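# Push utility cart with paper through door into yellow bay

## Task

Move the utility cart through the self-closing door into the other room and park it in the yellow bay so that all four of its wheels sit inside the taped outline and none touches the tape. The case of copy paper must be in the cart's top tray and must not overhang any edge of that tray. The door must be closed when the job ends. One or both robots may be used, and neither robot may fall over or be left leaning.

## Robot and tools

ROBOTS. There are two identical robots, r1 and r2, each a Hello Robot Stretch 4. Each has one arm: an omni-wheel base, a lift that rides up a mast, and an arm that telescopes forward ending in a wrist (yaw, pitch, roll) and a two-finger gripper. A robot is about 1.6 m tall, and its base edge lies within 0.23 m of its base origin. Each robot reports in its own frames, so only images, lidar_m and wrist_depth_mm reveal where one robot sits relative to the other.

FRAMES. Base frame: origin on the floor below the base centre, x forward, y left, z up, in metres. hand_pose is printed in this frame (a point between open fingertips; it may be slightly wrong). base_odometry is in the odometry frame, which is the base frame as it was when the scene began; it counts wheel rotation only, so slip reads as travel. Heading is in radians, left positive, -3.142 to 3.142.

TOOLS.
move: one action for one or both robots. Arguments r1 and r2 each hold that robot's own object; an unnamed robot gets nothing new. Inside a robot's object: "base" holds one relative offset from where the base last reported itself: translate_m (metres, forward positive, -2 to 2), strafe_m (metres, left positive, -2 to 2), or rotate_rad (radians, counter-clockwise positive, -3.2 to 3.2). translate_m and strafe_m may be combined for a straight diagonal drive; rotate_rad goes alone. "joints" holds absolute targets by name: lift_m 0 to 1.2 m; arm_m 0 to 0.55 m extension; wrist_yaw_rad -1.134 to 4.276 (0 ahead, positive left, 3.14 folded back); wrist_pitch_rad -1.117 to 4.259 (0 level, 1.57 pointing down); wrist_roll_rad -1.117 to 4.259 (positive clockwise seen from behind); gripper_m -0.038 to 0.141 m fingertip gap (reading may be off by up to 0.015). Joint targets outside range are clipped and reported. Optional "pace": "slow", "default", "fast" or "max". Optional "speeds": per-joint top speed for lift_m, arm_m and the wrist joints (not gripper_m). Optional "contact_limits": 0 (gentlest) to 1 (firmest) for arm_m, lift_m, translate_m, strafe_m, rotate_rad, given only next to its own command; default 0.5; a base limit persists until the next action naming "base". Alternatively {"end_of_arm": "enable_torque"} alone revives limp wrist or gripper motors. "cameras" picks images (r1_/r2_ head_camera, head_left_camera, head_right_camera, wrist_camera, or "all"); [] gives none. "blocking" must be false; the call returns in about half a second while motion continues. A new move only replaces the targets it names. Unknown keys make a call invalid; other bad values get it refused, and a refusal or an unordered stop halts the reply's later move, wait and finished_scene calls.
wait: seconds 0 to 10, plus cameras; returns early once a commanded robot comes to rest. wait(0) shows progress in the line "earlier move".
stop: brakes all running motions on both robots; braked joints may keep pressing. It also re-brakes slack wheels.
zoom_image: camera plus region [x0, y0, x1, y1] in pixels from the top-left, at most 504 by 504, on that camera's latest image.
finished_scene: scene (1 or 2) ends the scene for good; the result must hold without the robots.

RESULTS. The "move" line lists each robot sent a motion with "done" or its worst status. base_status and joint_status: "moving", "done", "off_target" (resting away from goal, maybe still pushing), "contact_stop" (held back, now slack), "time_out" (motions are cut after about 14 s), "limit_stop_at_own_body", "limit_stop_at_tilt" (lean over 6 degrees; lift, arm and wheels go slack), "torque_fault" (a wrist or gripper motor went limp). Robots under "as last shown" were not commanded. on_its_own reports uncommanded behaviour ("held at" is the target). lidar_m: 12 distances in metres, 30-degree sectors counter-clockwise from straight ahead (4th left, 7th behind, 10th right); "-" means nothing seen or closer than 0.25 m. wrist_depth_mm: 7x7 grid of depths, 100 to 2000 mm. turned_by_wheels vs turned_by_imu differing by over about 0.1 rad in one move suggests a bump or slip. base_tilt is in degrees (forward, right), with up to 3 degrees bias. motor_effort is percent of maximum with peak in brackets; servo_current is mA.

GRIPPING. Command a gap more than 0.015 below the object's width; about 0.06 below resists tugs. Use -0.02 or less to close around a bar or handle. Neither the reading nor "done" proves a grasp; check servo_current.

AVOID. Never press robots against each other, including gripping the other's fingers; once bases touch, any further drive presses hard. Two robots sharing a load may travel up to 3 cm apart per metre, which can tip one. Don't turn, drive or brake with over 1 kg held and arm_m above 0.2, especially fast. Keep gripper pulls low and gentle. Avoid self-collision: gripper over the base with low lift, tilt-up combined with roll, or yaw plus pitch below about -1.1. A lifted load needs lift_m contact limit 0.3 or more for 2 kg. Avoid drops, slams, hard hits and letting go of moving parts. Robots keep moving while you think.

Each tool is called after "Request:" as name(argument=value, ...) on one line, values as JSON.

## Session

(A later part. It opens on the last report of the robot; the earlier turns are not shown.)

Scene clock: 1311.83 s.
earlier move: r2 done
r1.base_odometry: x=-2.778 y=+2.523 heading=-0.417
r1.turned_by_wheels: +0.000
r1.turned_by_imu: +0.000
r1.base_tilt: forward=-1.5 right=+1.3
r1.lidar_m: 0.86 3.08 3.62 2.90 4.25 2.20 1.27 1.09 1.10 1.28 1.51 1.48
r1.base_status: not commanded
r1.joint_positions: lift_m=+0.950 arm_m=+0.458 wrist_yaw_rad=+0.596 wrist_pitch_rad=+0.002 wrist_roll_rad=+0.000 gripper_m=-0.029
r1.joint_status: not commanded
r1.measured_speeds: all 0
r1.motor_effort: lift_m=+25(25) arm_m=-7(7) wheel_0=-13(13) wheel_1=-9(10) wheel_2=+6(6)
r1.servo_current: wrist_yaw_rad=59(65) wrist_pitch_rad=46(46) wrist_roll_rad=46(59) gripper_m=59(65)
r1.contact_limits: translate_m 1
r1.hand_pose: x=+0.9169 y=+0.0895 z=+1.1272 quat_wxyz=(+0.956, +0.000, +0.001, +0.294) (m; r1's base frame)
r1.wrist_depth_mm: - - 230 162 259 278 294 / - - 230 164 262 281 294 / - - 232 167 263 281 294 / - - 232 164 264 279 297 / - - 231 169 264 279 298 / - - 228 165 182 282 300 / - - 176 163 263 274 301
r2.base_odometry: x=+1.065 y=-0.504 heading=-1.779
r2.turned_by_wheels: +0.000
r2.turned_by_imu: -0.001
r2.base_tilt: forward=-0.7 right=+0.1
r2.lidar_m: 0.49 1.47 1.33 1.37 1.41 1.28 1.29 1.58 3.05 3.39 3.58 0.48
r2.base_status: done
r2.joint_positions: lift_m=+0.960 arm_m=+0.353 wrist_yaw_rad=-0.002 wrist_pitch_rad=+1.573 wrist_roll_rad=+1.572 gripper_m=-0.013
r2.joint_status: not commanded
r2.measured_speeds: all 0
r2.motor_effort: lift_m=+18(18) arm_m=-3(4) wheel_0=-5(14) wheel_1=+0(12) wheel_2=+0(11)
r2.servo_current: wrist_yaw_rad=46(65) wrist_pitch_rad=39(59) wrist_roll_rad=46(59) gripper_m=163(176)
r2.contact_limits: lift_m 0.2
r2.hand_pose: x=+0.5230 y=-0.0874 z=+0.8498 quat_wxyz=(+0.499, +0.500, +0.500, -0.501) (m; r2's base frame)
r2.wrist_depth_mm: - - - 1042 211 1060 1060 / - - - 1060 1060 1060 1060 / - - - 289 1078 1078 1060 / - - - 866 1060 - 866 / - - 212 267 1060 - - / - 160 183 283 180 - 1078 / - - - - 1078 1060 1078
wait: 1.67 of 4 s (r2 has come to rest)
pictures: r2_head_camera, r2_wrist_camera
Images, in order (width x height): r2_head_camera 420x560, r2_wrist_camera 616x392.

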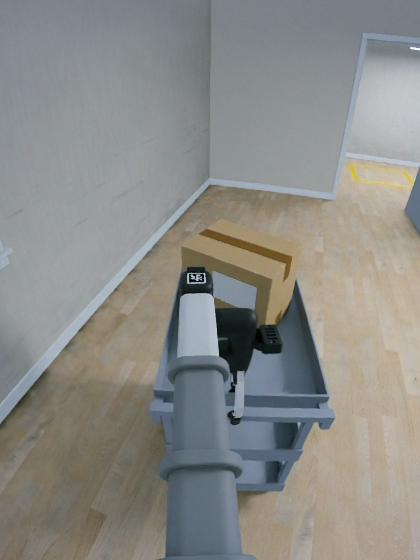

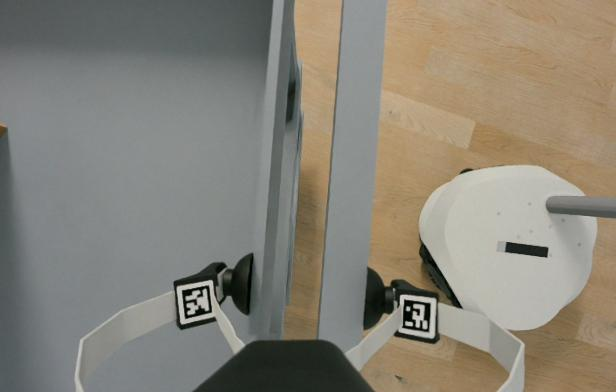

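Request:
move(blocking=false, r2={"base":{"strafe_m":0.22},"pace":"fast"}, cameras=[])

Request:
wait(seconds=4, cameras=["r2_wrist_camera","r2_head_camera"])

Scene clock: 1318.27 s.
move: r2 moving
r1: as last shown
r1.lidar_m: 0.85 3.10 3.62 2.91 4.28 2.22 1.29 1.08 1.12 1.27 1.50 1.50
r1.motor_effort: lift_m=+24(25) arm_m=-7(7) wheel_0=-12(13) wheel_1=-9(9) wheel_2=+6(6)
r1.servo_current: wrist_yaw_rad=46(59) wrist_pitch_rad=46(52) wrist_roll_rad=33(65) gripper_m=59(59)
r1.contact_limits: translate_m 1
r1.wrist_depth_mm: - - 230 163 259 278 294 / - - 229 163 263 278 296 / - - 231 167 264 279 294 / - - 232 164 263 279 294 / - - 232 169 264 281 300 / - - 226 164 182 281 300 / - - 177 163 263 274 301
r2.base_odometry: x=+1.109 y=-0.513 heading=-1.779
r2.turned_by_wheels: -0.001
r2.turned_by_imu: -0.001
r2.base_tilt: forward=-0.7 right=+0.1
r2.lidar_m: 0.47 1.45 1.29 1.32 1.44 1.27 1.27 1.58 3.03 3.44 3.60 0.50
r2.base_status: strafe_m moving
r2.joint_positions: lift_m=+0.960 arm_m=+0.353 wrist_yaw_rad=-0.002 wrist_pitch_rad=+1.573 wrist_roll_rad=+1.573 gripper_m=-0.013
r2.joint_status: not commanded
r2.measured_speeds: translate_m=+0.001 strafe_m=+0.176 rotate_rad=-0.007 lift_m=+0.000 arm_m=+0.000 wrist_yaw_rad=-0.006 wrist_pitch_rad=+0.000 wrist_roll_rad=+0.005
r2.motor_effort: lift_m=+18(18) arm_m=-4(4) wheel_0=-14(19) wheel_1=+10(10) wheel_2=-2(2)
r2.servo_current: wrist_yaw_rad=59(59) wrist_pitch_rad=26(46) wrist_roll_rad=46(52) gripper_m=169(176)
r2.contact_limits: lift_m 0.2
r2.hand_pose: x=+0.5229 y=-0.0874 z=+0.8498 quat_wxyz=(+0.498, +0.500, +0.500, -0.502) (m; r2's base frame)
r2.wrist_depth_mm: - - - 1060 211 1060 1078 / - - - 1060 213 1078 1078 / - - - 1078 212 1060 1060 / - - - 1060 1042 - - / - - 208 1078 946 - - / - 161 183 213 180 - 1078 / - - - - 1078 1078 -
pictures: none
No camera images: "cameras" was empty.

Scene clock: 1319.63 s.
earlier move: r2 done
r1.base_odometry: x=-2.778 y=+2.523 heading=-0.417
r1.turned_by_wheels: +0.000
r1.turned_by_imu: +0.000
r1.base_tilt: forward=-1.5 right=+1.3
r1.lidar_m: 0.84 3.10 3.62 3.00 4.28 2.20 1.26 1.08 1.10 1.30 1.49 1.49
r1.base_status: not commanded
r1.joint_positions: lift_m=+0.950 arm_m=+0.458 wrist_yaw_rad=+0.596 wrist_pitch_rad=+0.002 wrist_roll_rad=+0.000 gripper_m=-0.029
r1.joint_status: not commanded
r1.measured_speeds: all 0
r1.motor_effort: lift_m=+25(25) arm_m=-7(7) wheel_0=-12(13) wheel_1=-9(9) wheel_2=+6(6)
r1.servo_current: wrist_yaw_rad=46(65) wrist_pitch_rad=39(52) wrist_roll_rad=46(65) gripper_m=59(65)
r1.contact_limits: translate_m 1
r1.hand_pose: x=+0.9169 y=+0.0895 z=+1.1272 quat_wxyz=(+0.956, +0.000, +0.001, +0.294) (m; r1's base frame)
r1.wrist_depth_mm: - - 229 162 259 277 294 / - - 231 164 263 278 294 / - - 230 168 263 279 294 / - - 231 164 263 279 296 / - - 231 169 264 281 300 / - - 227 165 182 282 300 / - - 176 163 264 274 303
r2.base_odometry: x=+1.281 y=-0.550 heading=-1.779
r2.turned_by_wheels: +0.000
r2.turned_by_imu: -0.001
r2.base_tilt: forward=-0.7 right=+0.0
r2.lidar_m: 0.49 1.24 1.10 1.15 1.36 1.22 1.22 1.52 2.86 3.59 3.76 0.45
r2.base_status: done
r2.joint_positions: lift_m=+0.960 arm_m=+0.353 wrist_yaw_rad=-0.004 wrist_pitch_rad=+1.573 wrist_roll_rad=+1.575 gripper_m=-0.013
r2.joint_status: not commanded
r2.measured_speeds: all 0
r2.motor_effort: lift_m=+18(18) arm_m=-4(4) wheel_0=-3(22) wheel_1=-3(10) wheel_2=-1(2)
r2.servo_current: wrist_yaw_rad=46(59) wrist_pitch_rad=39(46) wrist_roll_rad=52(59) gripper_m=169(176)
r2.contact_limits: lift_m 0.2
r2.hand_pose: x=+0.5229 y=-0.0874 z=+0.8498 quat_wxyz=(+0.497, +0.502, +0.498, -0.503) (m; r2's base frame)
r2.wrist_depth_mm: 267 - - - 1060 1078 1060 / - - - - 220 1078 1060 / - - - - 212 1060 1078 / - - - 1078 213 - 809 / - - 202 1078 213 - - / - 157 183 225 194 160 1078 / - - - - 168 1060 1078
wait: 1.37 of 4 s (r2 has come to rest)
pictures: r2_head_camera, r2_wrist_camera
Images, in order (width x height): r2_head_camera 420x560, r2_wrist_camera 616x392.

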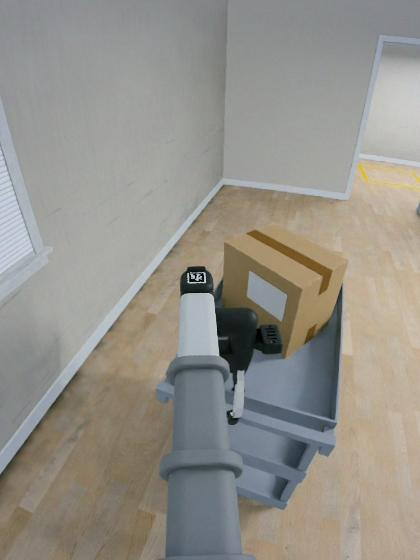

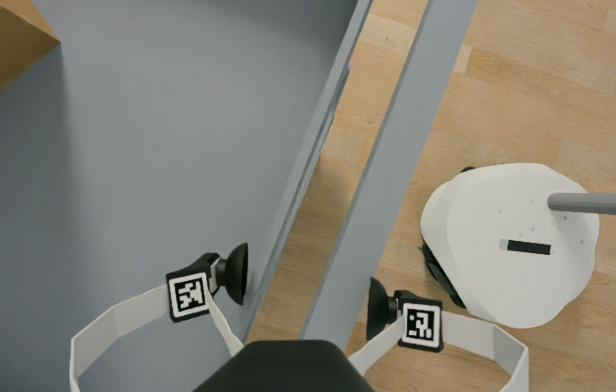

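Request:
move(blocking=false, r2={"base":{"rotate_rad":-0.45},"pace":"slow"}, cameras=[])

Request:
wait(seconds=4, cameras=["r2_wrist_camera","r2_head_camera"])

Scene clock: 1328.23 s.
move: r2 moving
r1: as last shown
r1.lidar_m: 0.85 3.08 3.61 2.96 4.26 2.20 1.27 1.10 1.10 1.28 1.49 1.48
r1.motor_effort: lift_m=+24(25) arm_m=-7(7) wheel_0=-12(13) wheel_1=-9(10) wheel_2=+6(6)
r1.servo_current: wrist_yaw_rad=52(59) wrist_pitch_rad=39(52) wrist_roll_rad=52(59) gripper_m=52(59)
r1.contact_limits: translate_m 1
r1.wrist_depth_mm: - - 229 162 259 278 293 / - - 229 163 263 277 293 / - - 230 167 263 279 296 / - - 232 164 264 281 296 / - - 231 169 264 279 298 / - - 228 165 182 282 300 / - - 176 163 264 273 303
r2.base_odometry: x=+1.281 y=-0.550 heading=-1.904
r2.turned_by_wheels: -0.125
r2.turned_by_imu: -0.120
r2.base_tilt: forward=-0.6 right=+0.0
r2.lidar_m: 0.48 1.34 1.12 1.16 1.31 1.22 1.23 1.41 2.30 3.60 3.74 0.50
r2.base_status: rotate_rad moving
r2.joint_positions: lift_m=+0.960 arm_m=+0.353 wrist_yaw_rad=-0.004 wrist_pitch_rad=+1.573 wrist_roll_rad=+1.575 gripper_m=-0.013
r2.joint_status: not commanded
r2.measured_speeds: translate_m=-0.001 strafe_m=+0.000 rotate_rad=-0.486 lift_m=+0.000 arm_m=+0.000 wrist_yaw_rad=+0.000 wrist_pitch_rad=-0.001 wrist_roll_rad=+0.000
r2.motor_effort: lift_m=+18(18) arm_m=-2(4) wheel_0=+6(11) wheel_1=+6(8) wheel_2=+8(10)
r2.servo_current: wrist_yaw_rad=52(59) wrist_pitch_rad=39(46) wrist_roll_rad=46(65) gripper_m=169(176)
r2.contact_limits: lift_m 0.2
r2.hand_pose: x=+0.5229 y=-0.0874 z=+0.8498 quat_wxyz=(+0.497, +0.502, +0.498, -0.503) (m; r2's base frame)
r2.wrist_depth_mm: - - - 1060 210 1060 1060 / - - - 1060 211 1060 1078 / - - - 285 212 1078 1060 / - - - 597 1060 - - / - - 212 271 1078 - - / - 162 185 213 180 - 1060 / - - - - 1060 1042 -
pictures: none
No camera images: "cameras" was empty.

Scene clock: 1329.37 s.
earlier move: r2 done
r1.base_odometry: x=-2.778 y=+2.523 heading=-0.417
r1.turned_by_wheels: +0.000
r1.turned_by_imu: +0.000
r1.base_tilt: forward=-1.5 right=+1.3
r1.lidar_m: 0.85 3.09 3.63 2.93 4.26 2.20 1.27 1.11 1.10 1.29 1.50 1.50
r1.base_status: not commanded
r1.joint_positions: lift_m=+0.950 arm_m=+0.458 wrist_yaw_rad=+0.596 wrist_pitch_rad=+0.002 wrist_roll_rad=+0.000 gripper_m=-0.029
r1.joint_status: not commanded
r1.measured_speeds: all 0
r1.motor_effort: lift_m=+25(25) arm_m=-7(7) wheel_0=-12(13) wheel_1=-9(10) wheel_2=+6(6)
r1.servo_current: wrist_yaw_rad=59(65) wrist_pitch_rad=39(52) wrist_roll_rad=52(59) gripper_m=59(65)
r1.contact_limits: translate_m 1
r1.hand_pose: x=+0.9169 y=+0.0895 z=+1.1272 quat_wxyz=(+0.956, +0.000, +0.001, +0.294) (m; r1's base frame)
r1.wrist_depth_mm: - - 230 162 259 278 294 / - - 230 163 262 278 293 / - - 232 167 264 279 296 / - - 231 164 263 279 296 / - - 232 169 264 281 298 / - - 228 165 182 281 300 / - - 176 163 264 273 301
r2.base_odometry: x=+1.281 y=-0.550 heading=-2.227
r2.turned_by_wheels: -0.324
r2.turned_by_imu: -0.314
r2.base_tilt: forward=-0.7 right=+0.0
r2.lidar_m: 0.42 0.56 1.20 1.14 1.18 1.33 1.22 1.24 1.58 3.47 3.68 0.55
r2.base_status: done
r2.joint_positions: lift_m=+0.960 arm_m=+0.353 wrist_yaw_rad=+0.005 wrist_pitch_rad=+1.568 wrist_roll_rad=+1.565 gripper_m=-0.013
r2.joint_status: not commanded
r2.measured_speeds: all 0
r2.motor_effort: lift_m=+18(18) arm_m=+6(6) wheel_0=+7(16) wheel_1=+6(9) wheel_2=+9(14)
r2.servo_current: wrist_yaw_rad=46(59) wrist_pitch_rad=39(52) wrist_roll_rad=52(65) gripper_m=163(176)
r2.contact_limits: lift_m 0.2
r2.hand_pose: x=+0.5251 y=-0.0874 z=+0.8498 quat_wxyz=(+0.503, +0.498, +0.502, -0.497) (m; r2's base frame)
r2.wrist_depth_mm: 272 232 212 1060 1060 1060 1060 / - - 243 1078 1078 1060 1060 / - - 231 213 1060 1078 1060 / - - 229 213 1078 1078 1060 / - - 227 213 1078 - - / - - 202 214 180 158 - / - 152 141 - 1060 1078 1060
wait: 1.13 of 4 s (r2 has come to rest)
pictures: r2_head_camera, r2_wrist_camera
Images, in order (width x height): r2_head_camera 420x560, r2_wrist_camera 616x392.

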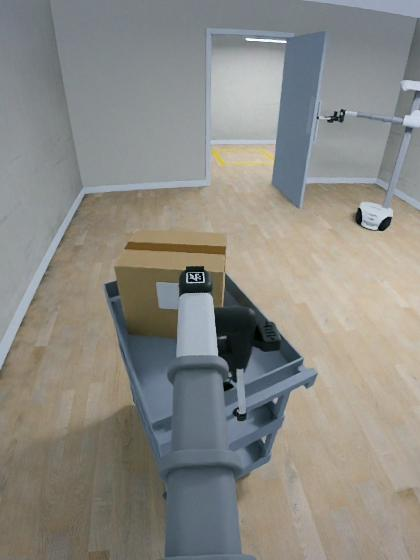

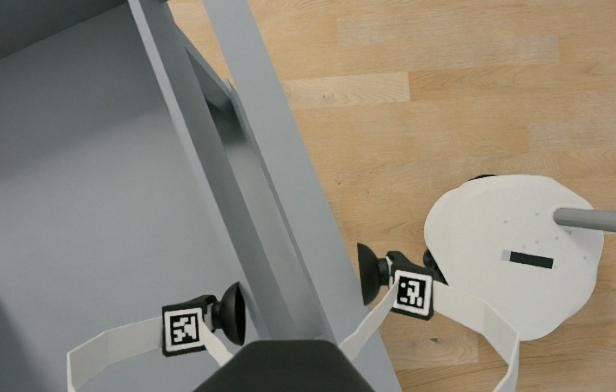

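Request:
move(blocking=false, r2={"base":{"strafe_m":0.36},"pace":"default"}, cameras=[])

Request:
wait(seconds=4, cameras=["r2_wrist_camera","r2_head_camera"])

Scene clock: 1336.90 s.
move: r2 moving
r1: as last shown
r1.lidar_m: 0.85 3.10 3.60 2.95 4.26 2.21 1.26 1.10 1.11 1.26 1.50 1.48
r1.motor_effort: lift_m=+25(25) arm_m=-7(7) wheel_0=-12(13) wheel_1=-9(9) wheel_2=+6(6)
r1.servo_current: wrist_yaw_rad=33(59) wrist_pitch_rad=39(46) wrist_roll_rad=65(65) gripper_m=52(65)
r1.contact_limits: translate_m 1
r1.wrist_depth_mm: - - 230 162 260 278 293 / - - 231 164 262 278 294 / - - 231 167 264 278 296 / - - 230 164 264 279 294 / - - 231 168 265 282 298 / - - 227 164 182 282 300 / - - 176 163 264 274 301
r2.base_odometry: x=+1.309 y=-0.572 heading=-2.228
r2.turned_by_wheels: +0.000
r2.turned_by_imu: +0.000
r2.base_tilt: forward=-0.7 right=+0.1
r2.lidar_m: 0.43 0.71 1.18 1.10 1.13 1.31 1.22 1.27 1.60 3.45 3.67 0.53
r2.base_status: strafe_m moving
r2.joint_positions: lift_m=+0.960 arm_m=+0.353 wrist_yaw_rad=+0.005 wrist_pitch_rad=+1.568 wrist_roll_rad=+1.565 gripper_m=-0.013
r2.joint_status: not commanded
r2.measured_speeds: translate_m=+0.001 strafe_m=+0.141 rotate_rad=-0.006 lift_m=+0.000 arm_m=+0.000 wrist_yaw_rad=+0.000 wrist_pitch_rad=+0.000 wrist_roll_rad=+0.000
r2.motor_effort: lift_m=+18(18) arm_m=+6(6) wheel_0=-11(14) wheel_1=+10(12) wheel_2=+1(7)
r2.servo_current: wrist_yaw_rad=33(59) wrist_pitch_rad=39(46) wrist_roll_rad=46(59) gripper_m=169(169)
r2.contact_limits: lift_m 0.2
r2.hand_pose: x=+0.5250 y=-0.0874 z=+0.8498 quat_wxyz=(+0.503, +0.498, +0.502, -0.497) (m; r2's base frame)
r2.wrist_depth_mm: - - 276 1078 1060 1060 1078 / - - 230 1060 1060 1078 1060 / - - 238 213 1060 1042 1060 / - - 228 213 1060 1060 1078 / - - 235 214 213 - - / - 164 202 218 176 157 - / - 151 - - 1060 1078 1078
pictures: none
No camera images: "cameras" was empty.

Scene clock: 1338.93 s.
earlier move: r2 done
r1.base_odometry: x=-2.778 y=+2.523 heading=-0.417
r1.turned_by_wheels: +0.000
r1.turned_by_imu: +0.000
r1.base_tilt: forward=-1.5 right=+1.3
r1.lidar_m: 0.87 3.12 3.64 3.00 4.26 2.23 1.24 1.10 1.10 1.28 1.48 1.48
r1.base_status: not commanded
r1.joint_positions: lift_m=+0.950 arm_m=+0.458 wrist_yaw_rad=+0.596 wrist_pitch_rad=+0.002 wrist_roll_rad=+0.000 gripper_m=-0.029
r1.joint_status: not commanded
r1.measured_speeds: all 0
r1.motor_effort: lift_m=+25(25) arm_m=-7(7) wheel_0=-13(13) wheel_1=-9(9) wheel_2=+6(6)
r1.servo_current: wrist_yaw_rad=52(72) wrist_pitch_rad=39(46) wrist_roll_rad=39(78) gripper_m=59(65)
r1.contact_limits: translate_m 1
r1.hand_pose: x=+0.9169 y=+0.0895 z=+1.1272 quat_wxyz=(+0.956, +0.000, +0.001, +0.294) (m; r1's base frame)
r1.wrist_depth_mm: - - 229 163 259 278 294 / - - 230 163 262 277 294 / - - 231 167 263 279 294 / - - 232 164 264 278 297 / - - 232 169 264 281 298 / - - 228 165 182 282 298 / - - 177 163 263 274 303
r2.base_odometry: x=+1.566 y=-0.769 heading=-2.228
r2.turned_by_wheels: +0.000
r2.turned_by_imu: -0.001
r2.base_tilt: forward=-0.7 right=+0.1
r2.lidar_m: 0.50 1.23 0.81 0.76 0.80 1.04 1.25 1.28 1.62 3.58 4.03 0.48
r2.base_status: done
r2.joint_positions: lift_m=+0.960 arm_m=+0.353 wrist_yaw_rad=-0.003 wrist_pitch_rad=+1.570 wrist_roll_rad=+1.574 gripper_m=-0.013
r2.joint_status: not commanded
r2.measured_speeds: all 0
r2.motor_effort: lift_m=+18(18) arm_m=+5(6) wheel_0=-5(14) wheel_1=+1(14) wheel_2=+1(7)
r2.servo_current: wrist_yaw_rad=46(59) wrist_pitch_rad=39(46) wrist_roll_rad=39(65) gripper_m=163(169)
r2.contact_limits: lift_m 0.2
r2.hand_pose: x=+0.5237 y=-0.0874 z=+0.8498 quat_wxyz=(+0.499, +0.501, +0.498, -0.501) (m; r2's base frame)
r2.wrist_depth_mm: - - - 293 212 1042 1060 / - - - 1060 212 1060 1060 / - - - 1060 211 1060 1042 / - - - 1078 1078 - 809 / - - 206 282 1078 - - / - 162 185 213 179 - - / - - - - 175 1042 1078
wait: 2.03 of 4 s (r2 has come to rest)
pictures: r2_head_camera, r2_wrist_camera
Images, in order (width x height): r2_head_camera 420x560, r2_wrist_camera 616x392.

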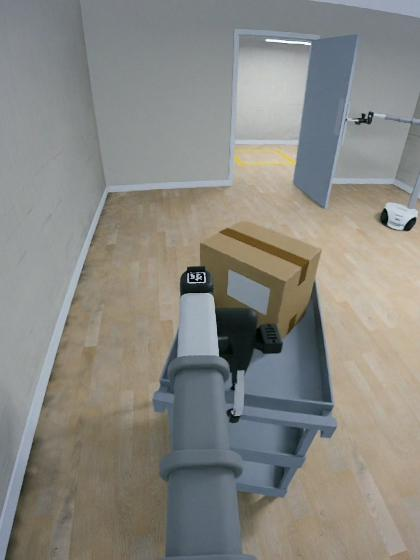

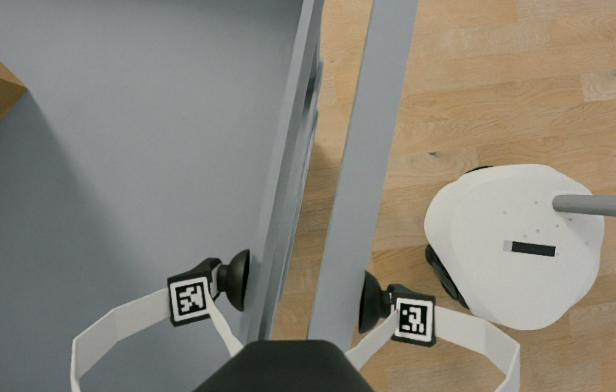

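Request:
move(blocking=false, r2={"base":{"translate_m":0.3,"strafe_m":-0.02},"pace":"slow"}, cameras=[])

Request:
wait(seconds=6, cameras=["r2_wrist_camera","r2_head_camera"])

Scene clock: 1345.43 s.
move: r2 moving
r1: as last shown
r1.lidar_m: 0.85 3.08 3.61 2.97 4.27 2.19 1.26 1.12 1.12 1.28 1.50 1.46
r1.motor_effort: lift_m=+24(25) arm_m=-7(7) wheel_0=-12(13) wheel_1=-9(9) wheel_2=+6(6)
r1.servo_current: wrist_yaw_rad=39(65) wrist_pitch_rad=46(46) wrist_roll_rad=46(65) gripper_m=52(59)
r1.contact_limits: translate_m 1
r1.wrist_depth_mm: - - 229 162 260 278 293 / - - 229 164 262 278 294 / - - 230 167 263 281 296 / - - 232 164 264 281 294 / - - 232 169 264 279 300 / - - 227 165 182 281 298 / - - 176 163 264 274 300
r2.base_odometry: x=+1.558 y=-0.779 heading=-2.228
r2.turned_by_wheels: +0.000
r2.turned_by_imu: +0.000
r2.base_tilt: forward=-0.7 right=+0.1
r2.lidar_m: 0.47 1.22 0.82 0.76 0.79 1.05 1.25 1.26 1.65 3.58 4.01 0.46
r2.base_status: translate_m moving; strafe_m moving
r2.joint_positions: lift_m=+0.960 arm_m=+0.353 wrist_yaw_rad=-0.004 wrist_pitch_rad=+1.571 wrist_roll_rad=+1.574 gripper_m=-0.013
r2.joint_status: not commanded
r2.measured_speeds: translate_m=+0.049 strafe_m=-0.003 rotate_rad=-0.003 lift_m=+0.000 arm_m=+0.000 wrist_yaw_rad=-0.005 wrist_pitch_rad=+0.015 wrist_roll_rad=+0.000
r2.motor_effort: lift_m=+18(18) arm_m=+6(6) wheel_0=+2(7) wheel_1=+3(5) wheel_2=-13(13)
r2.servo_current: wrist_yaw_rad=52(52) wrist_pitch_rad=39(46) wrist_roll_rad=52(59) gripper_m=163(169)
r2.contact_limits: lift_m 0.2
r2.hand_pose: x=+0.5233 y=-0.0874 z=+0.8498 quat_wxyz=(+0.498, +0.502, +0.498, -0.502) (m; r2's base frame)
r2.wrist_depth_mm: - - - - 211 1060 1078 / - - - 1078 211 1060 1078 / - - - 1060 211 1078 1078 / - - - 1060 212 - 831 / - - - 1078 213 - - / - 160 182 226 193 160 1098 / - - - - 176 1078 1078
pictures: none
No camera images: "cameras" was empty.

Scene clock: 1349.23 s.
earlier move: r2 done
r1.base_odometry: x=-2.778 y=+2.523 heading=-0.417
r1.turned_by_wheels: +0.000
r1.turned_by_imu: +0.000
r1.base_tilt: forward=-1.5 right=+1.3
r1.lidar_m: 0.86 3.10 3.61 2.77 4.26 2.21 1.28 1.08 1.11 1.27 1.51 1.50
r1.base_status: not commanded
r1.joint_positions: lift_m=+0.950 arm_m=+0.458 wrist_yaw_rad=+0.596 wrist_pitch_rad=+0.002 wrist_roll_rad=+0.000 gripper_m=-0.029
r1.joint_status: not commanded
r1.measured_speeds: all 0
r1.motor_effort: lift_m=+24(25) arm_m=-7(7) wheel_0=-12(13) wheel_1=-9(9) wheel_2=+6(6)
r1.servo_current: wrist_yaw_rad=59(65) wrist_pitch_rad=39(52) wrist_roll_rad=52(72) gripper_m=59(72)
r1.contact_limits: translate_m 1
r1.hand_pose: x=+0.9169 y=+0.0895 z=+1.1272 quat_wxyz=(+0.956, +0.000, +0.001, +0.294) (m; r1's base frame)
r1.wrist_depth_mm: - - 229 162 260 278 293 / - - 230 164 263 279 294 / - - 231 167 263 281 296 / - - 231 164 262 278 297 / - - 232 169 264 279 298 / - - 226 165 182 281 301 / - - 177 163 263 274 300
r2.base_odometry: x=+1.367 y=-0.995 heading=-2.228
r2.turned_by_wheels: +0.000
r2.turned_by_imu: +0.000
r2.base_tilt: forward=-0.7 right=+0.1
r2.lidar_m: 0.51 1.37 0.88 0.78 0.82 1.10 1.55 1.58 2.00 3.90 3.96 0.47
r2.base_status: done
r2.joint_positions: lift_m=+0.960 arm_m=+0.353 wrist_yaw_rad=-0.005 wrist_pitch_rad=+1.575 wrist_roll_rad=+1.574 gripper_m=-0.013
r2.joint_status: not commanded
r2.measured_speeds: all 0
r2.motor_effort: lift_m=+18(18) arm_m=+6(6) wheel_0=+2(9) wheel_1=+3(6) wheel_2=-7(16)
r2.servo_current: wrist_yaw_rad=52(65) wrist_pitch_rad=39(52) wrist_roll_rad=46(59) gripper_m=156(169)
r2.contact_limits: lift_m 0.2
r2.hand_pose: x=+0.5221 y=-0.0874 z=+0.8498 quat_wxyz=(+0.497, +0.501, +0.499, -0.503) (m; r2's base frame)
r2.wrist_depth_mm: - - - - 211 1098 1060 / - - - 1078 211 1078 1060 / - - - 1060 211 1042 1060 / - - - 1060 212 - 854 / - - - 1060 931 - - / - 160 183 222 191 160 1060 / - - - - 175 1098 -
wait: 3.80 of 6 s (r2 has come to rest)
pictures: r2_head_camera, r2_wrist_camera
Images, in order (width x height): r2_head_camera 420x560, r2_wrist_camera 616x392.

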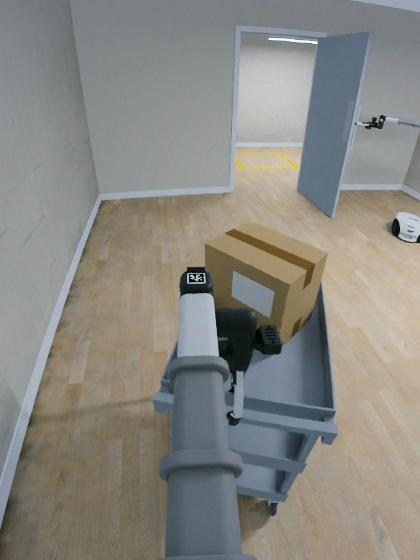

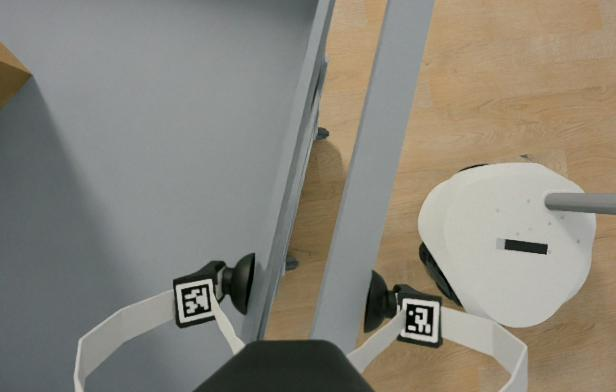

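Request:
move(blocking=false, r2={"base":{"translate_m":0.4,"strafe_m":-0.075},"pace":"slow"}, cameras=[])

Request:
wait(seconds=7, cameras=["r2_wrist_camera","r2_head_camera"])

Scene clock: 1354.37 s.
move: r2 moving
r1: as last shown
r1.lidar_m: 0.86 3.10 3.61 2.79 4.24 2.20 1.28 1.10 1.11 1.30 1.49 1.49
r1.motor_effort: lift_m=+25(25) arm_m=-7(7) wheel_0=-12(13) wheel_1=-9(9) wheel_2=+6(6)
r1.servo_current: wrist_yaw_rad=46(59) wrist_pitch_rad=39(52) wrist_roll_rad=39(59) gripper_m=59(59)
r1.contact_limits: translate_m 1
r1.wrist_depth_mm: - - 229 162 259 278 293 / - - 231 164 263 278 296 / - - 230 167 263 279 293 / - - 232 165 264 279 294 / - - 231 169 265 281 300 / - - 227 165 182 281 297 / - - 177 163 263 274 300
r2.base_odometry: x=+1.357 y=-1.003 heading=-2.228
r2.turned_by_wheels: +0.000
r2.turned_by_imu: +0.000
r2.base_tilt: forward=-0.7 right=+0.1
r2.lidar_m: 0.47 1.39 0.87 0.78 0.81 1.12 1.56 1.57 2.03 3.89 3.96 0.45
r2.base_status: translate_m moving; strafe_m moving
r2.joint_positions: lift_m=+0.960 arm_m=+0.353 wrist_yaw_rad=-0.005 wrist_pitch_rad=+1.575 wrist_roll_rad=+1.574 gripper_m=-0.013
r2.joint_status: not commanded
r2.measured_speeds: translate_m=+0.049 strafe_m=-0.009 rotate_rad=+0.002 lift_m=+0.000 arm_m=+0.000 wrist_yaw_rad=+0.000 wrist_pitch_rad=+0.000 wrist_roll_rad=+0.000
r2.motor_effort: lift_m=+18(18) arm_m=+6(6) wheel_0=+9(9) wheel_1=+4(5) wheel_2=-13(13)
r2.servo_current: wrist_yaw_rad=46(52) wrist_pitch_rad=46(52) wrist_roll_rad=65(65) gripper_m=169(169)
r2.contact_limits: lift_m 0.2
r2.hand_pose: x=+0.5221 y=-0.0874 z=+0.8498 quat_wxyz=(+0.497, +0.501, +0.499, -0.503) (m; r2's base frame)
r2.wrist_depth_mm: - - - - 211 1078 1078 / - - - - 211 1060 1060 / - - - 1098 211 1060 1060 / - - - 1098 212 - 842 / - - - 1060 212 - - / - 158 183 1060 193 162 1078 / - - - - 169 1078 -
pictures: none
No camera images: "cameras" was empty.

Scene clock: 1359.20 s.
earlier move: r2 done
r1.base_odometry: x=-2.778 y=+2.523 heading=-0.417
r1.turned_by_wheels: +0.000
r1.turned_by_imu: +0.000
r1.base_tilt: forward=-1.5 right=+1.3
r1.lidar_m: 0.82 3.10 2.51 2.53 4.26 2.23 1.23 1.09 1.09 1.28 1.49 1.49
r1.base_status: not commanded
r1.joint_positions: lift_m=+0.950 arm_m=+0.458 wrist_yaw_rad=+0.596 wrist_pitch_rad=+0.002 wrist_roll_rad=+0.000 gripper_m=-0.029
r1.joint_status: not commanded
r1.measured_speeds: all 0
r1.motor_effort: lift_m=+25(25) arm_m=-7(7) wheel_0=-13(13) wheel_1=-9(10) wheel_2=+6(6)
r1.servo_current: wrist_yaw_rad=52(72) wrist_pitch_rad=46(52) wrist_roll_rad=52(65) gripper_m=59(65)
r1.contact_limits: translate_m 1
r1.hand_pose: x=+0.9169 y=+0.0895 z=+1.1272 quat_wxyz=(+0.956, +0.000, +0.001, +0.294) (m; r1's base frame)
r1.wrist_depth_mm: - - 229 162 259 279 293 / - - 230 164 263 278 296 / - - 230 167 263 279 294 / - - 231 164 263 279 296 / - - 231 169 264 282 298 / - - 227 165 182 282 300 / - - 176 163 264 273 301
r2.base_odometry: x=+1.063 y=-1.265 heading=-2.228
r2.turned_by_wheels: +0.000
r2.turned_by_imu: +0.000
r2.base_tilt: forward=-0.7 right=+0.0
r2.lidar_m: 0.48 1.59 1.03 0.92 0.94 1.27 1.93 1.98 2.51 3.78 3.42 0.49
r2.base_status: done
r2.joint_positions: lift_m=+0.960 arm_m=+0.353 wrist_yaw_rad=-0.005 wrist_pitch_rad=+1.575 wrist_roll_rad=+1.574 gripper_m=-0.013
r2.joint_status: not commanded
r2.measured_speeds: all 0
r2.motor_effort: lift_m=+18(18) arm_m=+5(6) wheel_0=+2(11) wheel_1=+3(6) wheel_2=-8(14)
r2.servo_current: wrist_yaw_rad=52(65) wrist_pitch_rad=46(52) wrist_roll_rad=33(65) gripper_m=163(169)
r2.contact_limits: lift_m 0.2
r2.hand_pose: x=+0.5221 y=-0.0874 z=+0.8498 quat_wxyz=(+0.497, +0.501, +0.499, -0.503) (m; r2's base frame)
r2.wrist_depth_mm: - - - 277 1042 1060 1078 / - - - 294 1078 1060 1078 / - - - 223 1078 1078 1060 / - - - 866 1042 - - / - - - 265 946 - - / - 160 184 277 178 153 - / - - - - 1098 1098 1078
wait: 4.83 of 7 s (r2 has come to rest)
pictures: r2_head_camera, r2_wrist_camera
Images, in order (width x height): r2_head_camera 420x560, r2_wrist_camera 616x392.

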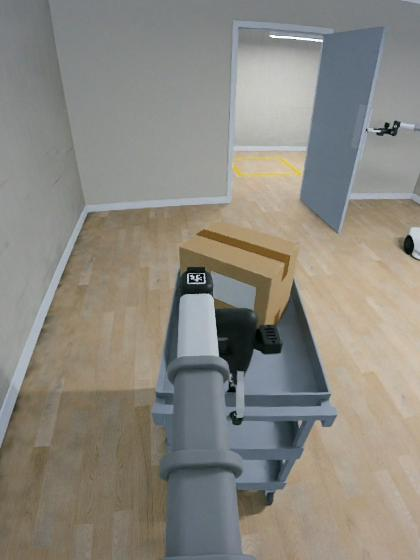

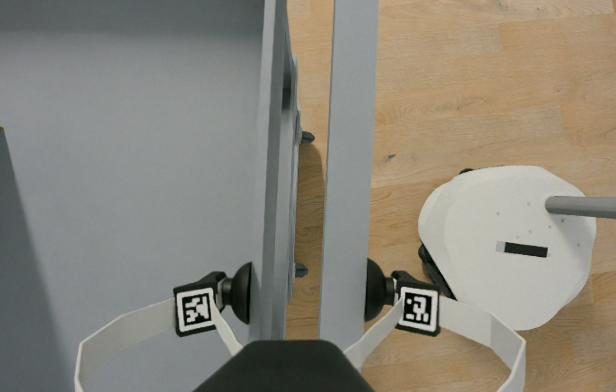

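Request:
move(blocking=false, r2={"base":{"rotate_rad":-0.3},"pace":"slow"}, cameras=[])

Request:
wait(seconds=3, cameras=["r2_wrist_camera"])

Request:
move(blocking=false, r2={"base":{"strafe_m":0.32}}, cameras=[])

Request:
wait(seconds=4, cameras=["r2_wrist_camera","r2_head_camera"])

Scene clock: 1367.87 s.
move: r2 moving
r1: as last shown
r1.lidar_m: 0.84 3.09 2.51 2.54 4.27 2.21 1.27 1.10 1.12 1.29 1.50 1.49
r1.motor_effort: lift_m=+25(25) arm_m=-7(7) wheel_0=-13(13) wheel_1=-9(9) wheel_2=+6(6)
r1.servo_current: wrist_yaw_rad=59(72) wrist_pitch_rad=39(52) wrist_roll_rad=33(65) gripper_m=59(59)
r1.contact_limits: translate_m 1
r1.wrist_depth_mm: - - 229 162 259 279 294 / - - 229 164 264 279 294 / - - 231 167 263 279 293 / - - 232 164 264 281 297 / - - 232 169 265 279 297 / - - 227 165 182 281 301 / - - 176 163 264 274 300
r2.base_odometry: x=+1.063 y=-1.265 heading=-2.352
r2.turned_by_wheels: -0.124
r2.turned_by_imu: -0.119
r2.base_tilt: forward=-0.7 right=+0.1
r2.lidar_m: 0.46 1.85 1.10 0.93 0.92 1.17 1.94 1.93 2.32 3.79 3.78 0.54
r2.base_status: rotate_rad moving
r2.joint_positions: lift_m=+0.960 arm_m=+0.353 wrist_yaw_rad=+0.001 wrist_pitch_rad=+1.573 wrist_roll_rad=+1.569 gripper_m=-0.013
r2.joint_status: not commanded
r2.measured_speeds: translate_m=+0.001 strafe_m=+0.000 rotate_rad=-0.486 lift_m=+0.000 arm_m=+0.000 wrist_yaw_rad=+0.025 wrist_pitch_rad=-0.011 wrist_roll_rad=-0.018
r2.motor_effort: lift_m=+18(18) arm_m=+7(7) wheel_0=+15(16) wheel_1=+9(10) wheel_2=+13(14)
r2.servo_current: wrist_yaw_rad=46(59) wrist_pitch_rad=39(46) wrist_roll_rad=46(59) gripper_m=163(163)
r2.contact_limits: lift_m 0.2
r2.hand_pose: x=+0.5233 y=-0.0874 z=+0.8498 quat_wxyz=(+0.500, +0.499, +0.501, -0.500) (m; r2's base frame)
r2.wrist_depth_mm: - - 236 210 1042 1042 1060 / - - 218 211 1060 1060 1060 / - - 223 211 1060 1060 1060 / - - 246 211 1060 - 842 / - - - 213 1060 - - / - - 186 213 177 158 - / - 140 - - 1042 1060 1078
pictures: none
No camera images: "cameras" was empty.

Scene clock: 1368.77 s.
earlier move: r2 done
r1.base_odometry: x=-2.778 y=+2.523 heading=-0.417
r1.turned_by_wheels: +0.000
r1.turned_by_imu: +0.000
r1.base_tilt: forward=-1.5 right=+1.2
r1.lidar_m: 0.83 3.08 2.46 2.47 4.27 2.23 1.26 1.09 1.11 1.27 1.51 1.50
r1.base_status: not commanded
r1.joint_positions: lift_m=+0.950 arm_m=+0.458 wrist_yaw_rad=+0.596 wrist_pitch_rad=+0.002 wrist_roll_rad=+0.000 gripper_m=-0.029
r1.joint_status: not commanded
r1.measured_speeds: all 0
r1.motor_effort: lift_m=+24(25) arm_m=-7(7) wheel_0=-12(13) wheel_1=-9(9) wheel_2=+6(6)
r1.servo_current: wrist_yaw_rad=59(72) wrist_pitch_rad=46(52) wrist_roll_rad=52(65) gripper_m=52(65)
r1.contact_limits: translate_m 1
r1.hand_pose: x=+0.9169 y=+0.0895 z=+1.1272 quat_wxyz=(+0.956, +0.000, +0.001, +0.294) (m; r1's base frame)
r1.wrist_depth_mm: - - 230 163 260 278 293 / - - 231 163 263 277 293 / - - 231 167 263 279 294 / - - 233 163 264 279 294 / - - 232 169 263 279 300 / - - 226 164 182 281 300 / - - 176 163 264 273 298
r2.base_odometry: x=+1.063 y=-1.265 heading=-2.526
r2.turned_by_wheels: -0.175
r2.turned_by_imu: -0.169
r2.base_tilt: forward=-0.6 right=+0.1
r2.lidar_m: 0.42 0.62 1.25 0.93 0.90 1.01 1.64 1.93 2.11 3.21 3.74 0.56
r2.base_status: done
r2.joint_positions: lift_m=+0.960 arm_m=+0.353 wrist_yaw_rad=+0.007 wrist_pitch_rad=+1.565 wrist_roll_rad=+1.565 gripper_m=-0.013
r2.joint_status: not commanded
r2.measured_speeds: all 0
r2.motor_effort: lift_m=+18(18) arm_m=+5(7) wheel_0=+7(16) wheel_1=+4(10) wheel_2=+9(15)
r2.servo_current: wrist_yaw_rad=52(59) wrist_pitch_rad=39(46) wrist_roll_rad=59(59) gripper_m=156(169)
r2.contact_limits: lift_m 0.2
r2.hand_pose: x=+0.5262 y=-0.0874 z=+0.8498 quat_wxyz=(+0.505, +0.498, +0.501, -0.495) (m; r2's base frame)
r2.wrist_depth_mm: 271 238 213 1060 1060 1042 1060 / - - 249 1060 1042 1042 1042 / - - 219 213 1078 1042 1042 / - - 236 213 1060 1042 - / - - 235 214 1060 - - / - 166 199 214 178 - - / - 153 - - 1060 1060 1060
wait: 0.90 of 3 s (r2 has come to rest)
pictures: r2_wrist_camera
Images, in order (width x height): r2_wrist_camera 616x392.

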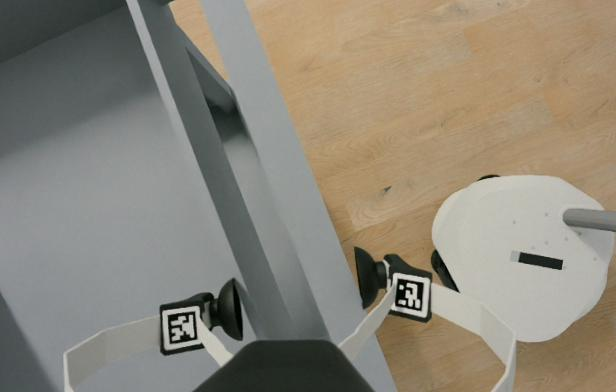

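Scene clock: 1369.27 s.
move: r2 moving
r1: as last shown
r1.base_tilt: forward=-1.5 right=+1.3
r1.lidar_m: 0.84 3.13 2.47 2.46 4.25 2.21 1.27 1.09 1.11 1.27 1.50 1.48
r1.motor_effort: lift_m=+25(25) arm_m=-7(7) wheel_0=-12(13) wheel_1=-9(9) wheel_2=+6(6)
r1.servo_current: wrist_yaw_rad=39(72) wrist_pitch_rad=46(52) wrist_roll_rad=59(59) gripper_m=52(59)
r1.contact_limits: translate_m 1
r1.wrist_depth_mm: - - 229 162 259 278 293 / - - 229 164 263 278 296 / - - 231 167 263 278 293 / - - 231 164 264 279 297 / - - 231 169 264 279 298 / - - 226 165 183 281 300 / - - 176 163 263 273 300
r2.base_odometry: x=+1.084 y=-1.295 heading=-2.526
r2.turned_by_wheels: +0.000
r2.turned_by_imu: +0.000
r2.base_tilt: forward=-0.7 right=+0.1
r2.lidar_m: 0.43 2.52 1.20 0.91 0.88 0.97 1.54 1.95 2.11 3.17 3.80 0.54
r2.base_status: strafe_m moving
r2.joint_positions: lift_m=+0.960 arm_m=+0.353 wrist_yaw_rad=+0.007 wrist_pitch_rad=+1.567 wrist_roll_rad=+1.565 gripper_m=-0.013
r2.joint_status: not commanded
r2.measured_speeds: translate_m=+0.001 strafe_m=+0.142 rotate_rad=-0.008 lift_m=+0.000 arm_m=+0.000 wrist_yaw_rad=+0.000 wrist_pitch_rad=+0.002 wrist_roll_rad=+0.000
r2.motor_effort: lift_m=+18(18) arm_m=+5(5) wheel_0=-10(13) wheel_1=+12(13) wheel_2=-1(8)
r2.servo_current: wrist_yaw_rad=46(59) wrist_pitch_rad=46(52) wrist_roll_rad=52(59) gripper_m=163(169)
r2.contact_limits: lift_m 0.2
r2.hand_pose: x=+0.5255 y=-0.0874 z=+0.8498 quat_wxyz=(+0.504, +0.498, +0.502, -0.496) (m; r2's base frame)
r2.wrist_depth_mm: - - 267 1078 1060 1060 1078 / - - 252 1060 1078 1042 1078 / - - 245 214 1060 1078 1060 / - - 229 213 1060 1060 1060 / - - 233 213 1060 - - / - 163 195 214 177 158 - / - 144 - - 1078 1078 1042
pictures: none
No camera images: "cameras" was empty.

Scene clock: 1371.17 s.
earlier move: r2 done
r1.base_odometry: x=-2.778 y=+2.523 heading=-0.417
r1.turned_by_wheels: +0.000
r1.turned_by_imu: +0.000
r1.base_tilt: forward=-1.5 right=+1.3
r1.lidar_m: 0.86 3.08 2.55 2.51 4.27 2.21 1.25 1.12 1.11 1.31 1.51 1.46
r1.base_status: not commanded
r1.joint_positions: lift_m=+0.950 arm_m=+0.458 wrist_yaw_rad=+0.596 wrist_pitch_rad=+0.002 wrist_roll_rad=+0.000 gripper_m=-0.029
r1.joint_status: not commanded
r1.measured_speeds: all 0
r1.motor_effort: lift_m=+25(25) arm_m=-7(7) wheel_0=-13(13) wheel_1=-9(10) wheel_2=+6(6)
r1.servo_current: wrist_yaw_rad=72(72) wrist_pitch_rad=39(52) wrist_roll_rad=52(65) gripper_m=59(65)
r1.contact_limits: translate_m 1
r1.hand_pose: x=+0.9169 y=+0.0895 z=+1.1272 quat_wxyz=(+0.956, +0.000, +0.001, +0.294) (m; r1's base frame)
r1.wrist_depth_mm: - - 229 162 259 278 296 / - - 229 163 263 278 294 / - - 231 167 263 279 296 / - - 231 164 265 279 296 / - - 231 169 264 283 297 / - - 226 164 182 281 301 / - - 177 163 263 276 301
r2.base_odometry: x=+1.248 y=-1.527 heading=-2.527
r2.turned_by_wheels: -0.001
r2.turned_by_imu: -0.001
r2.base_tilt: forward=-0.7 right=+0.1
r2.lidar_m: 0.50 1.82 0.89 0.63 0.61 0.69 1.10 2.06 2.23 3.36 4.08 0.49
r2.base_status: done
r2.joint_positions: lift_m=+0.960 arm_m=+0.353 wrist_yaw_rad=+0.000 wrist_pitch_rad=+1.570 wrist_roll_rad=+1.572 gripper_m=-0.013
r2.joint_status: not commanded
r2.measured_speeds: all 0
r2.motor_effort: lift_m=+18(18) arm_m=+4(5) wheel_0=-7(17) wheel_1=-1(13) wheel_2=+0(8)
r2.servo_current: wrist_yaw_rad=52(65) wrist_pitch_rad=39(52) wrist_roll_rad=52(65) gripper_m=163(169)
r2.contact_limits: lift_m 0.2
r2.hand_pose: x=+0.5240 y=-0.0874 z=+0.8498 quat_wxyz=(+0.500, +0.500, +0.500, -0.500) (m; r2's base frame)
r2.wrist_depth_mm: - - - 270 1060 1042 1042 / - - - 227 1042 1078 1060 / - - - 250 1042 1042 1042 / - - - 270 1060 - - / - - 216 213 1060 - - / - 163 196 213 179 - - / - - - - 1060 1042 1042
wait: 1.90 of 4 s (r2 has come to rest)
pictures: r2_head_camera, r2_wrist_camera
Images, in order (width x height): r2_head_camera 420x560, r2_wrist_camera 616x392.

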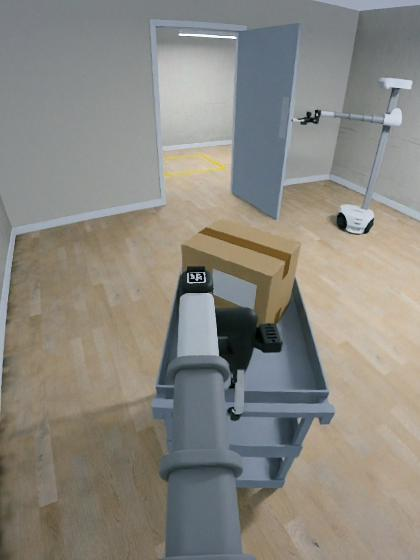

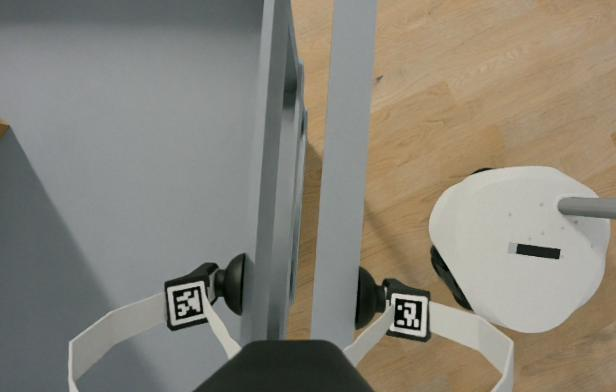

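Request:
move(blocking=false, r2={"base":{"translate_m":0.45,"strafe_m":-0.02},"pace":"slow"}, cameras=[])

Request:
wait(seconds=7, cameras=["r2_wrist_camera","r2_head_camera"])

Scene clock: 1380.27 s.
move: r2 moving
r1: as last shown
r1.lidar_m: 0.83 3.11 2.51 2.54 4.26 2.20 1.27 1.11 1.11 1.28 1.50 1.46
r1.motor_effort: lift_m=+24(25) arm_m=-7(7) wheel_0=-12(12) wheel_1=-9(10) wheel_2=+6(6)
r1.servo_current: wrist_yaw_rad=46(65) wrist_pitch_rad=46(46) wrist_roll_rad=39(52) gripper_m=52(65)
r1.contact_limits: translate_m 1
r1.wrist_depth_mm: - - 230 162 259 278 294 / - - 230 163 263 278 297 / - - 230 167 263 279 294 / - - 231 164 264 281 296 / - - 231 168 264 281 298 / - - 226 164 182 282 301 / - - 176 163 262 274 301
r2.base_odometry: x=+1.237 y=-1.533 heading=-2.527
r2.turned_by_wheels: +0.000
r2.turned_by_imu: +0.000
r2.base_tilt: forward=-0.7 right=+0.0
r2.lidar_m: 0.51 1.85 0.88 0.65 0.60 0.69 1.12 2.06 2.26 3.38 4.05 0.49
r2.base_status: translate_m moving; strafe_m moving
r2.joint_positions: lift_m=+0.960 arm_m=+0.353 wrist_yaw_rad=-0.002 wrist_pitch_rad=+1.570 wrist_roll_rad=+1.572 gripper_m=-0.013
r2.joint_status: not commanded
r2.measured_speeds: translate_m=+0.047 strafe_m=-0.002 rotate_rad=-0.002 lift_m=+0.000 arm_m=+0.000 wrist_yaw_rad=-0.005 wrist_pitch_rad=+0.000 wrist_roll_rad=+0.000
r2.motor_effort: lift_m=+18(18) arm_m=+5(5) wheel_0=+6(6) wheel_1=+5(6) wheel_2=-11(13)
r2.servo_current: wrist_yaw_rad=52(52) wrist_pitch_rad=39(46) wrist_roll_rad=46(65) gripper_m=163(169)
r2.contact_limits: lift_m 0.2
r2.hand_pose: x=+0.5238 y=-0.0874 z=+0.8498 quat_wxyz=(+0.499, +0.501, +0.499, -0.501) (m; r2's base frame)
r2.wrist_depth_mm: - - - 1078 1060 1042 1078 / - - - 268 1060 1078 1060 / - - - 227 1078 1060 1078 / - - - 842 1060 - - / - - - 267 1078 - - / - 162 184 293 178 - 1078 / - - - - 1060 1078 -
pictures: none
No camera images: "cameras" was empty.

Scene clock: 1385.57 s.
earlier move: r2 done
r1.base_odometry: x=-2.778 y=+2.523 heading=-0.417
r1.turned_by_wheels: +0.000
r1.turned_by_imu: +0.000
r1.base_tilt: forward=-1.5 right=+1.3
r1.lidar_m: 0.85 3.11 2.22 2.51 4.25 2.21 1.27 1.09 1.11 1.28 1.52 1.46
r1.base_status: not commanded
r1.joint_positions: lift_m=+0.950 arm_m=+0.458 wrist_yaw_rad=+0.596 wrist_pitch_rad=+0.002 wrist_roll_rad=+0.000 gripper_m=-0.029
r1.joint_status: not commanded
r1.measured_speeds: all 0
r1.motor_effort: lift_m=+24(25) arm_m=-7(7) wheel_0=-12(13) wheel_1=-9(10) wheel_2=+6(6)
r1.servo_current: wrist_yaw_rad=78(78) wrist_pitch_rad=39(52) wrist_roll_rad=52(65) gripper_m=59(65)
r1.contact_limits: translate_m 1
r1.hand_pose: x=+0.9169 y=+0.0895 z=+1.1272 quat_wxyz=(+0.956, +0.000, +0.001, +0.294) (m; r1's base frame)
r1.wrist_depth_mm: - - 229 162 260 278 293 / - - 230 163 263 279 294 / - - 231 167 263 278 296 / - - 231 164 263 281 296 / - - 232 169 264 281 298 / - - 227 165 182 282 300 / - - 176 163 264 272 301
r2.base_odometry: x=+0.869 y=-1.770 heading=-2.526
r2.turned_by_wheels: +0.001
r2.turned_by_imu: +0.003
r2.base_tilt: forward=-0.7 right=+0.1
r2.lidar_m: 0.43 2.36 1.13 0.87 0.83 0.92 1.45 2.46 2.67 3.91 3.87 0.50
r2.base_status: done
r2.joint_positions: lift_m=+0.960 arm_m=+0.353 wrist_yaw_rad=-0.003 wrist_pitch_rad=+1.575 wrist_roll_rad=+1.571 gripper_m=-0.013
r2.joint_status: not commanded
r2.measured_speeds: all 0
r2.motor_effort: lift_m=+18(18) arm_m=+4(5) wheel_0=+7(15) wheel_1=+4(8) wheel_2=-4(16)
r2.servo_current: wrist_yaw_rad=39(65) wrist_pitch_rad=46(59) wrist_roll_rad=46(65) gripper_m=163(169)
r2.contact_limits: lift_m 0.2
r2.hand_pose: x=+0.5223 y=-0.0874 z=+0.8498 quat_wxyz=(+0.498, +0.500, +0.500, -0.502) (m; r2's base frame)
r2.wrist_depth_mm: - - - 208 1060 1098 1078 / - - - 296 1060 1042 1078 / - - - 286 1060 1078 1060 / - - - 224 1060 - 1078 / - - - 264 917 - - / - 166 188 254 178 - - / - 137 - - 1060 1078 1060
wait: 5.30 of 7 s (r2 has come to rest)
pictures: r2_head_camera, r2_wrist_camera
Images, in order (width x height): r2_head_camera 420x560, r2_wrist_camera 616x392.

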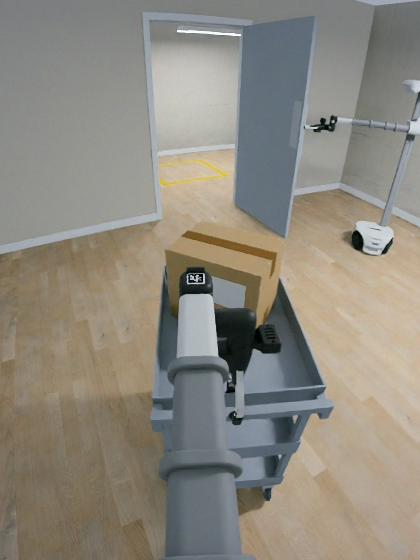

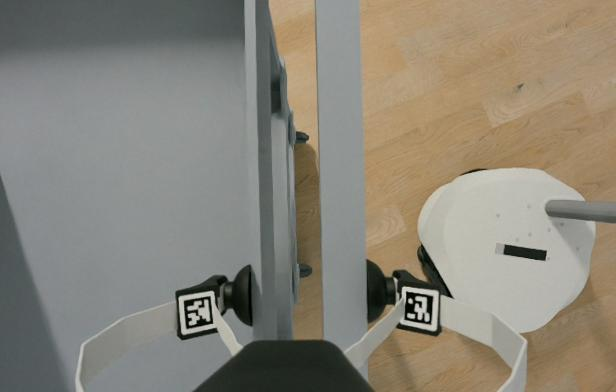

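Request:
move(blocking=false, r2={"base":{"translate_m":0.3,"strafe_m":0.08},"pace":"slow"}, cameras=[])

Request:
wait(seconds=6, cameras=["r2_wrist_camera","r2_head_camera"])

Scene clock: 1390.47 s.
move: r2 moving
r1: as last shown
r1.lidar_m: 0.82 3.12 2.21 2.54 4.25 2.21 1.25 1.12 1.11 1.28 1.51 1.49
r1.motor_effort: lift_m=+24(25) arm_m=-7(7) wheel_0=-12(13) wheel_1=-9(9) wheel_2=+6(6)
r1.servo_current: wrist_yaw_rad=52(65) wrist_pitch_rad=39(46) wrist_roll_rad=59(59) gripper_m=59(65)
r1.contact_limits: translate_m 1
r1.wrist_depth_mm: - - 230 162 258 278 296 / - - 230 163 262 278 294 / - - 231 167 263 279 296 / - - 231 164 264 279 297 / - - 233 169 264 279 298 / - - 226 165 182 282 298 / - - 176 163 263 274 301
r2.base_odometry: x=+0.860 y=-1.779 heading=-2.526
r2.turned_by_wheels: +0.000
r2.turned_by_imu: +0.000
r2.base_tilt: forward=-0.7 right=+0.0
r2.lidar_m: 0.46 2.37 1.12 0.88 0.84 0.92 1.45 2.47 2.71 3.94 3.88 0.51
r2.base_status: translate_m moving; strafe_m moving
r2.joint_positions: lift_m=+0.960 arm_m=+0.353 wrist_yaw_rad=-0.003 wrist_pitch_rad=+1.575 wrist_roll_rad=+1.571 gripper_m=-0.013
r2.joint_status: not commanded
r2.measured_speeds: translate_m=+0.049 strafe_m=+0.013 rotate_rad=-0.001 lift_m=+0.000 arm_m=+0.000 wrist_yaw_rad=+0.000 wrist_pitch_rad=+0.000 wrist_roll_rad=+0.000
r2.motor_effort: lift_m=+18(18) arm_m=+5(5) wheel_0=+4(10) wheel_1=+7(9) wheel_2=-12(12)
r2.servo_current: wrist_yaw_rad=33(59) wrist_pitch_rad=46(46) wrist_roll_rad=52(52) gripper_m=163(169)
r2.contact_limits: lift_m 0.2
r2.hand_pose: x=+0.5223 y=-0.0874 z=+0.8498 quat_wxyz=(+0.498, +0.500, +0.500, -0.502) (m; r2's base frame)
r2.wrist_depth_mm: - - - 296 1078 1060 1060 / - - - 289 1060 1060 1078 / - - - 270 1060 1078 1078 / - - - 1060 1060 - 1060 / - - - 246 212 - - / - 164 185 230 180 160 1078 / - 134 - - 1078 1060 1098
pictures: none
No camera images: "cameras" was empty.

Scene clock: 1394.33 s.
earlier move: r2 done
r1.base_odometry: x=-2.778 y=+2.523 heading=-0.417
r1.turned_by_wheels: +0.000
r1.turned_by_imu: +0.000
r1.base_tilt: forward=-1.5 right=+1.3
r1.lidar_m: 0.86 3.14 2.02 2.91 4.26 2.19 1.28 1.11 1.12 1.30 1.52 1.45
r1.base_status: not commanded
r1.joint_positions: lift_m=+0.950 arm_m=+0.458 wrist_yaw_rad=+0.596 wrist_pitch_rad=+0.002 wrist_roll_rad=+0.000 gripper_m=-0.029
r1.joint_status: not commanded
r1.measured_speeds: all 0
r1.motor_effort: lift_m=+25(25) arm_m=-7(7) wheel_0=-12(13) wheel_1=-9(10) wheel_2=+6(6)
r1.servo_current: wrist_yaw_rad=52(72) wrist_pitch_rad=33(46) wrist_roll_rad=65(78) gripper_m=59(65)
r1.contact_limits: translate_m 1
r1.hand_pose: x=+0.9169 y=+0.0895 z=+1.1272 quat_wxyz=(+0.956, +0.000, +0.001, +0.294) (m; r1's base frame)
r1.wrist_depth_mm: - - 230 162 260 278 294 / - - 230 163 263 278 296 / - - 230 167 262 278 296 / - - 232 164 263 279 294 / - - 232 169 264 281 298 / - - 228 165 183 281 301 / - - 176 163 263 273 300
r2.base_odometry: x=+0.670 y=-2.008 heading=-2.527
r2.turned_by_wheels: +0.000
r2.turned_by_imu: -0.001
r2.base_tilt: forward=-0.7 right=+0.1
r2.lidar_m: 0.50 2.44 1.16 0.92 0.88 1.01 1.48 2.78 3.00 3.89 3.84 0.49
r2.base_status: done
r2.joint_positions: lift_m=+0.960 arm_m=+0.353 wrist_yaw_rad=-0.003 wrist_pitch_rad=+1.575 wrist_roll_rad=+1.571 gripper_m=-0.013
r2.joint_status: not commanded
r2.measured_speeds: all 0
r2.motor_effort: lift_m=+18(18) arm_m=+4(5) wheel_0=+1(10) wheel_1=+3(9) wheel_2=-8(13)
r2.servo_current: wrist_yaw_rad=52(65) wrist_pitch_rad=39(52) wrist_roll_rad=46(65) gripper_m=163(169)
r2.contact_limits: lift_m 0.2
r2.hand_pose: x=+0.5225 y=-0.0874 z=+0.8498 quat_wxyz=(+0.498, +0.500, +0.500, -0.502) (m; r2's base frame)
r2.wrist_depth_mm: - - - 283 1060 1078 1042 / - - - 294 1060 1060 1060 / - - - 225 1078 1060 1078 / - - - 854 1078 - 1078 / - - 211 262 960 - - / - 160 184 274 178 - - / - - - - 1078 1078 1078
wait: 3.87 of 6 s (r2 has come to rest)
pictures: r2_head_camera, r2_wrist_camera
Images, in order (width x height): r2_head_camera 420x560, r2_wrist_camera 616x392.

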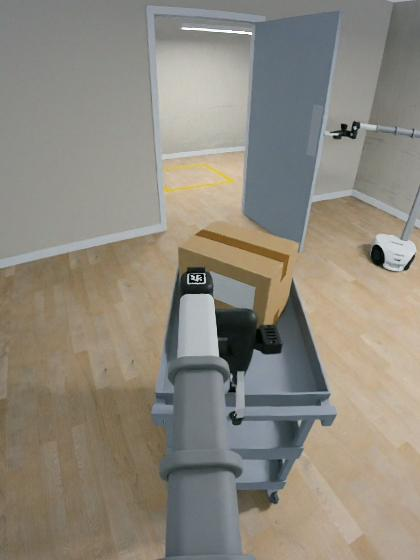

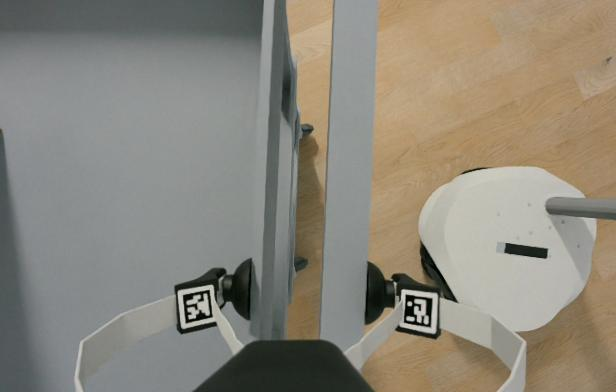

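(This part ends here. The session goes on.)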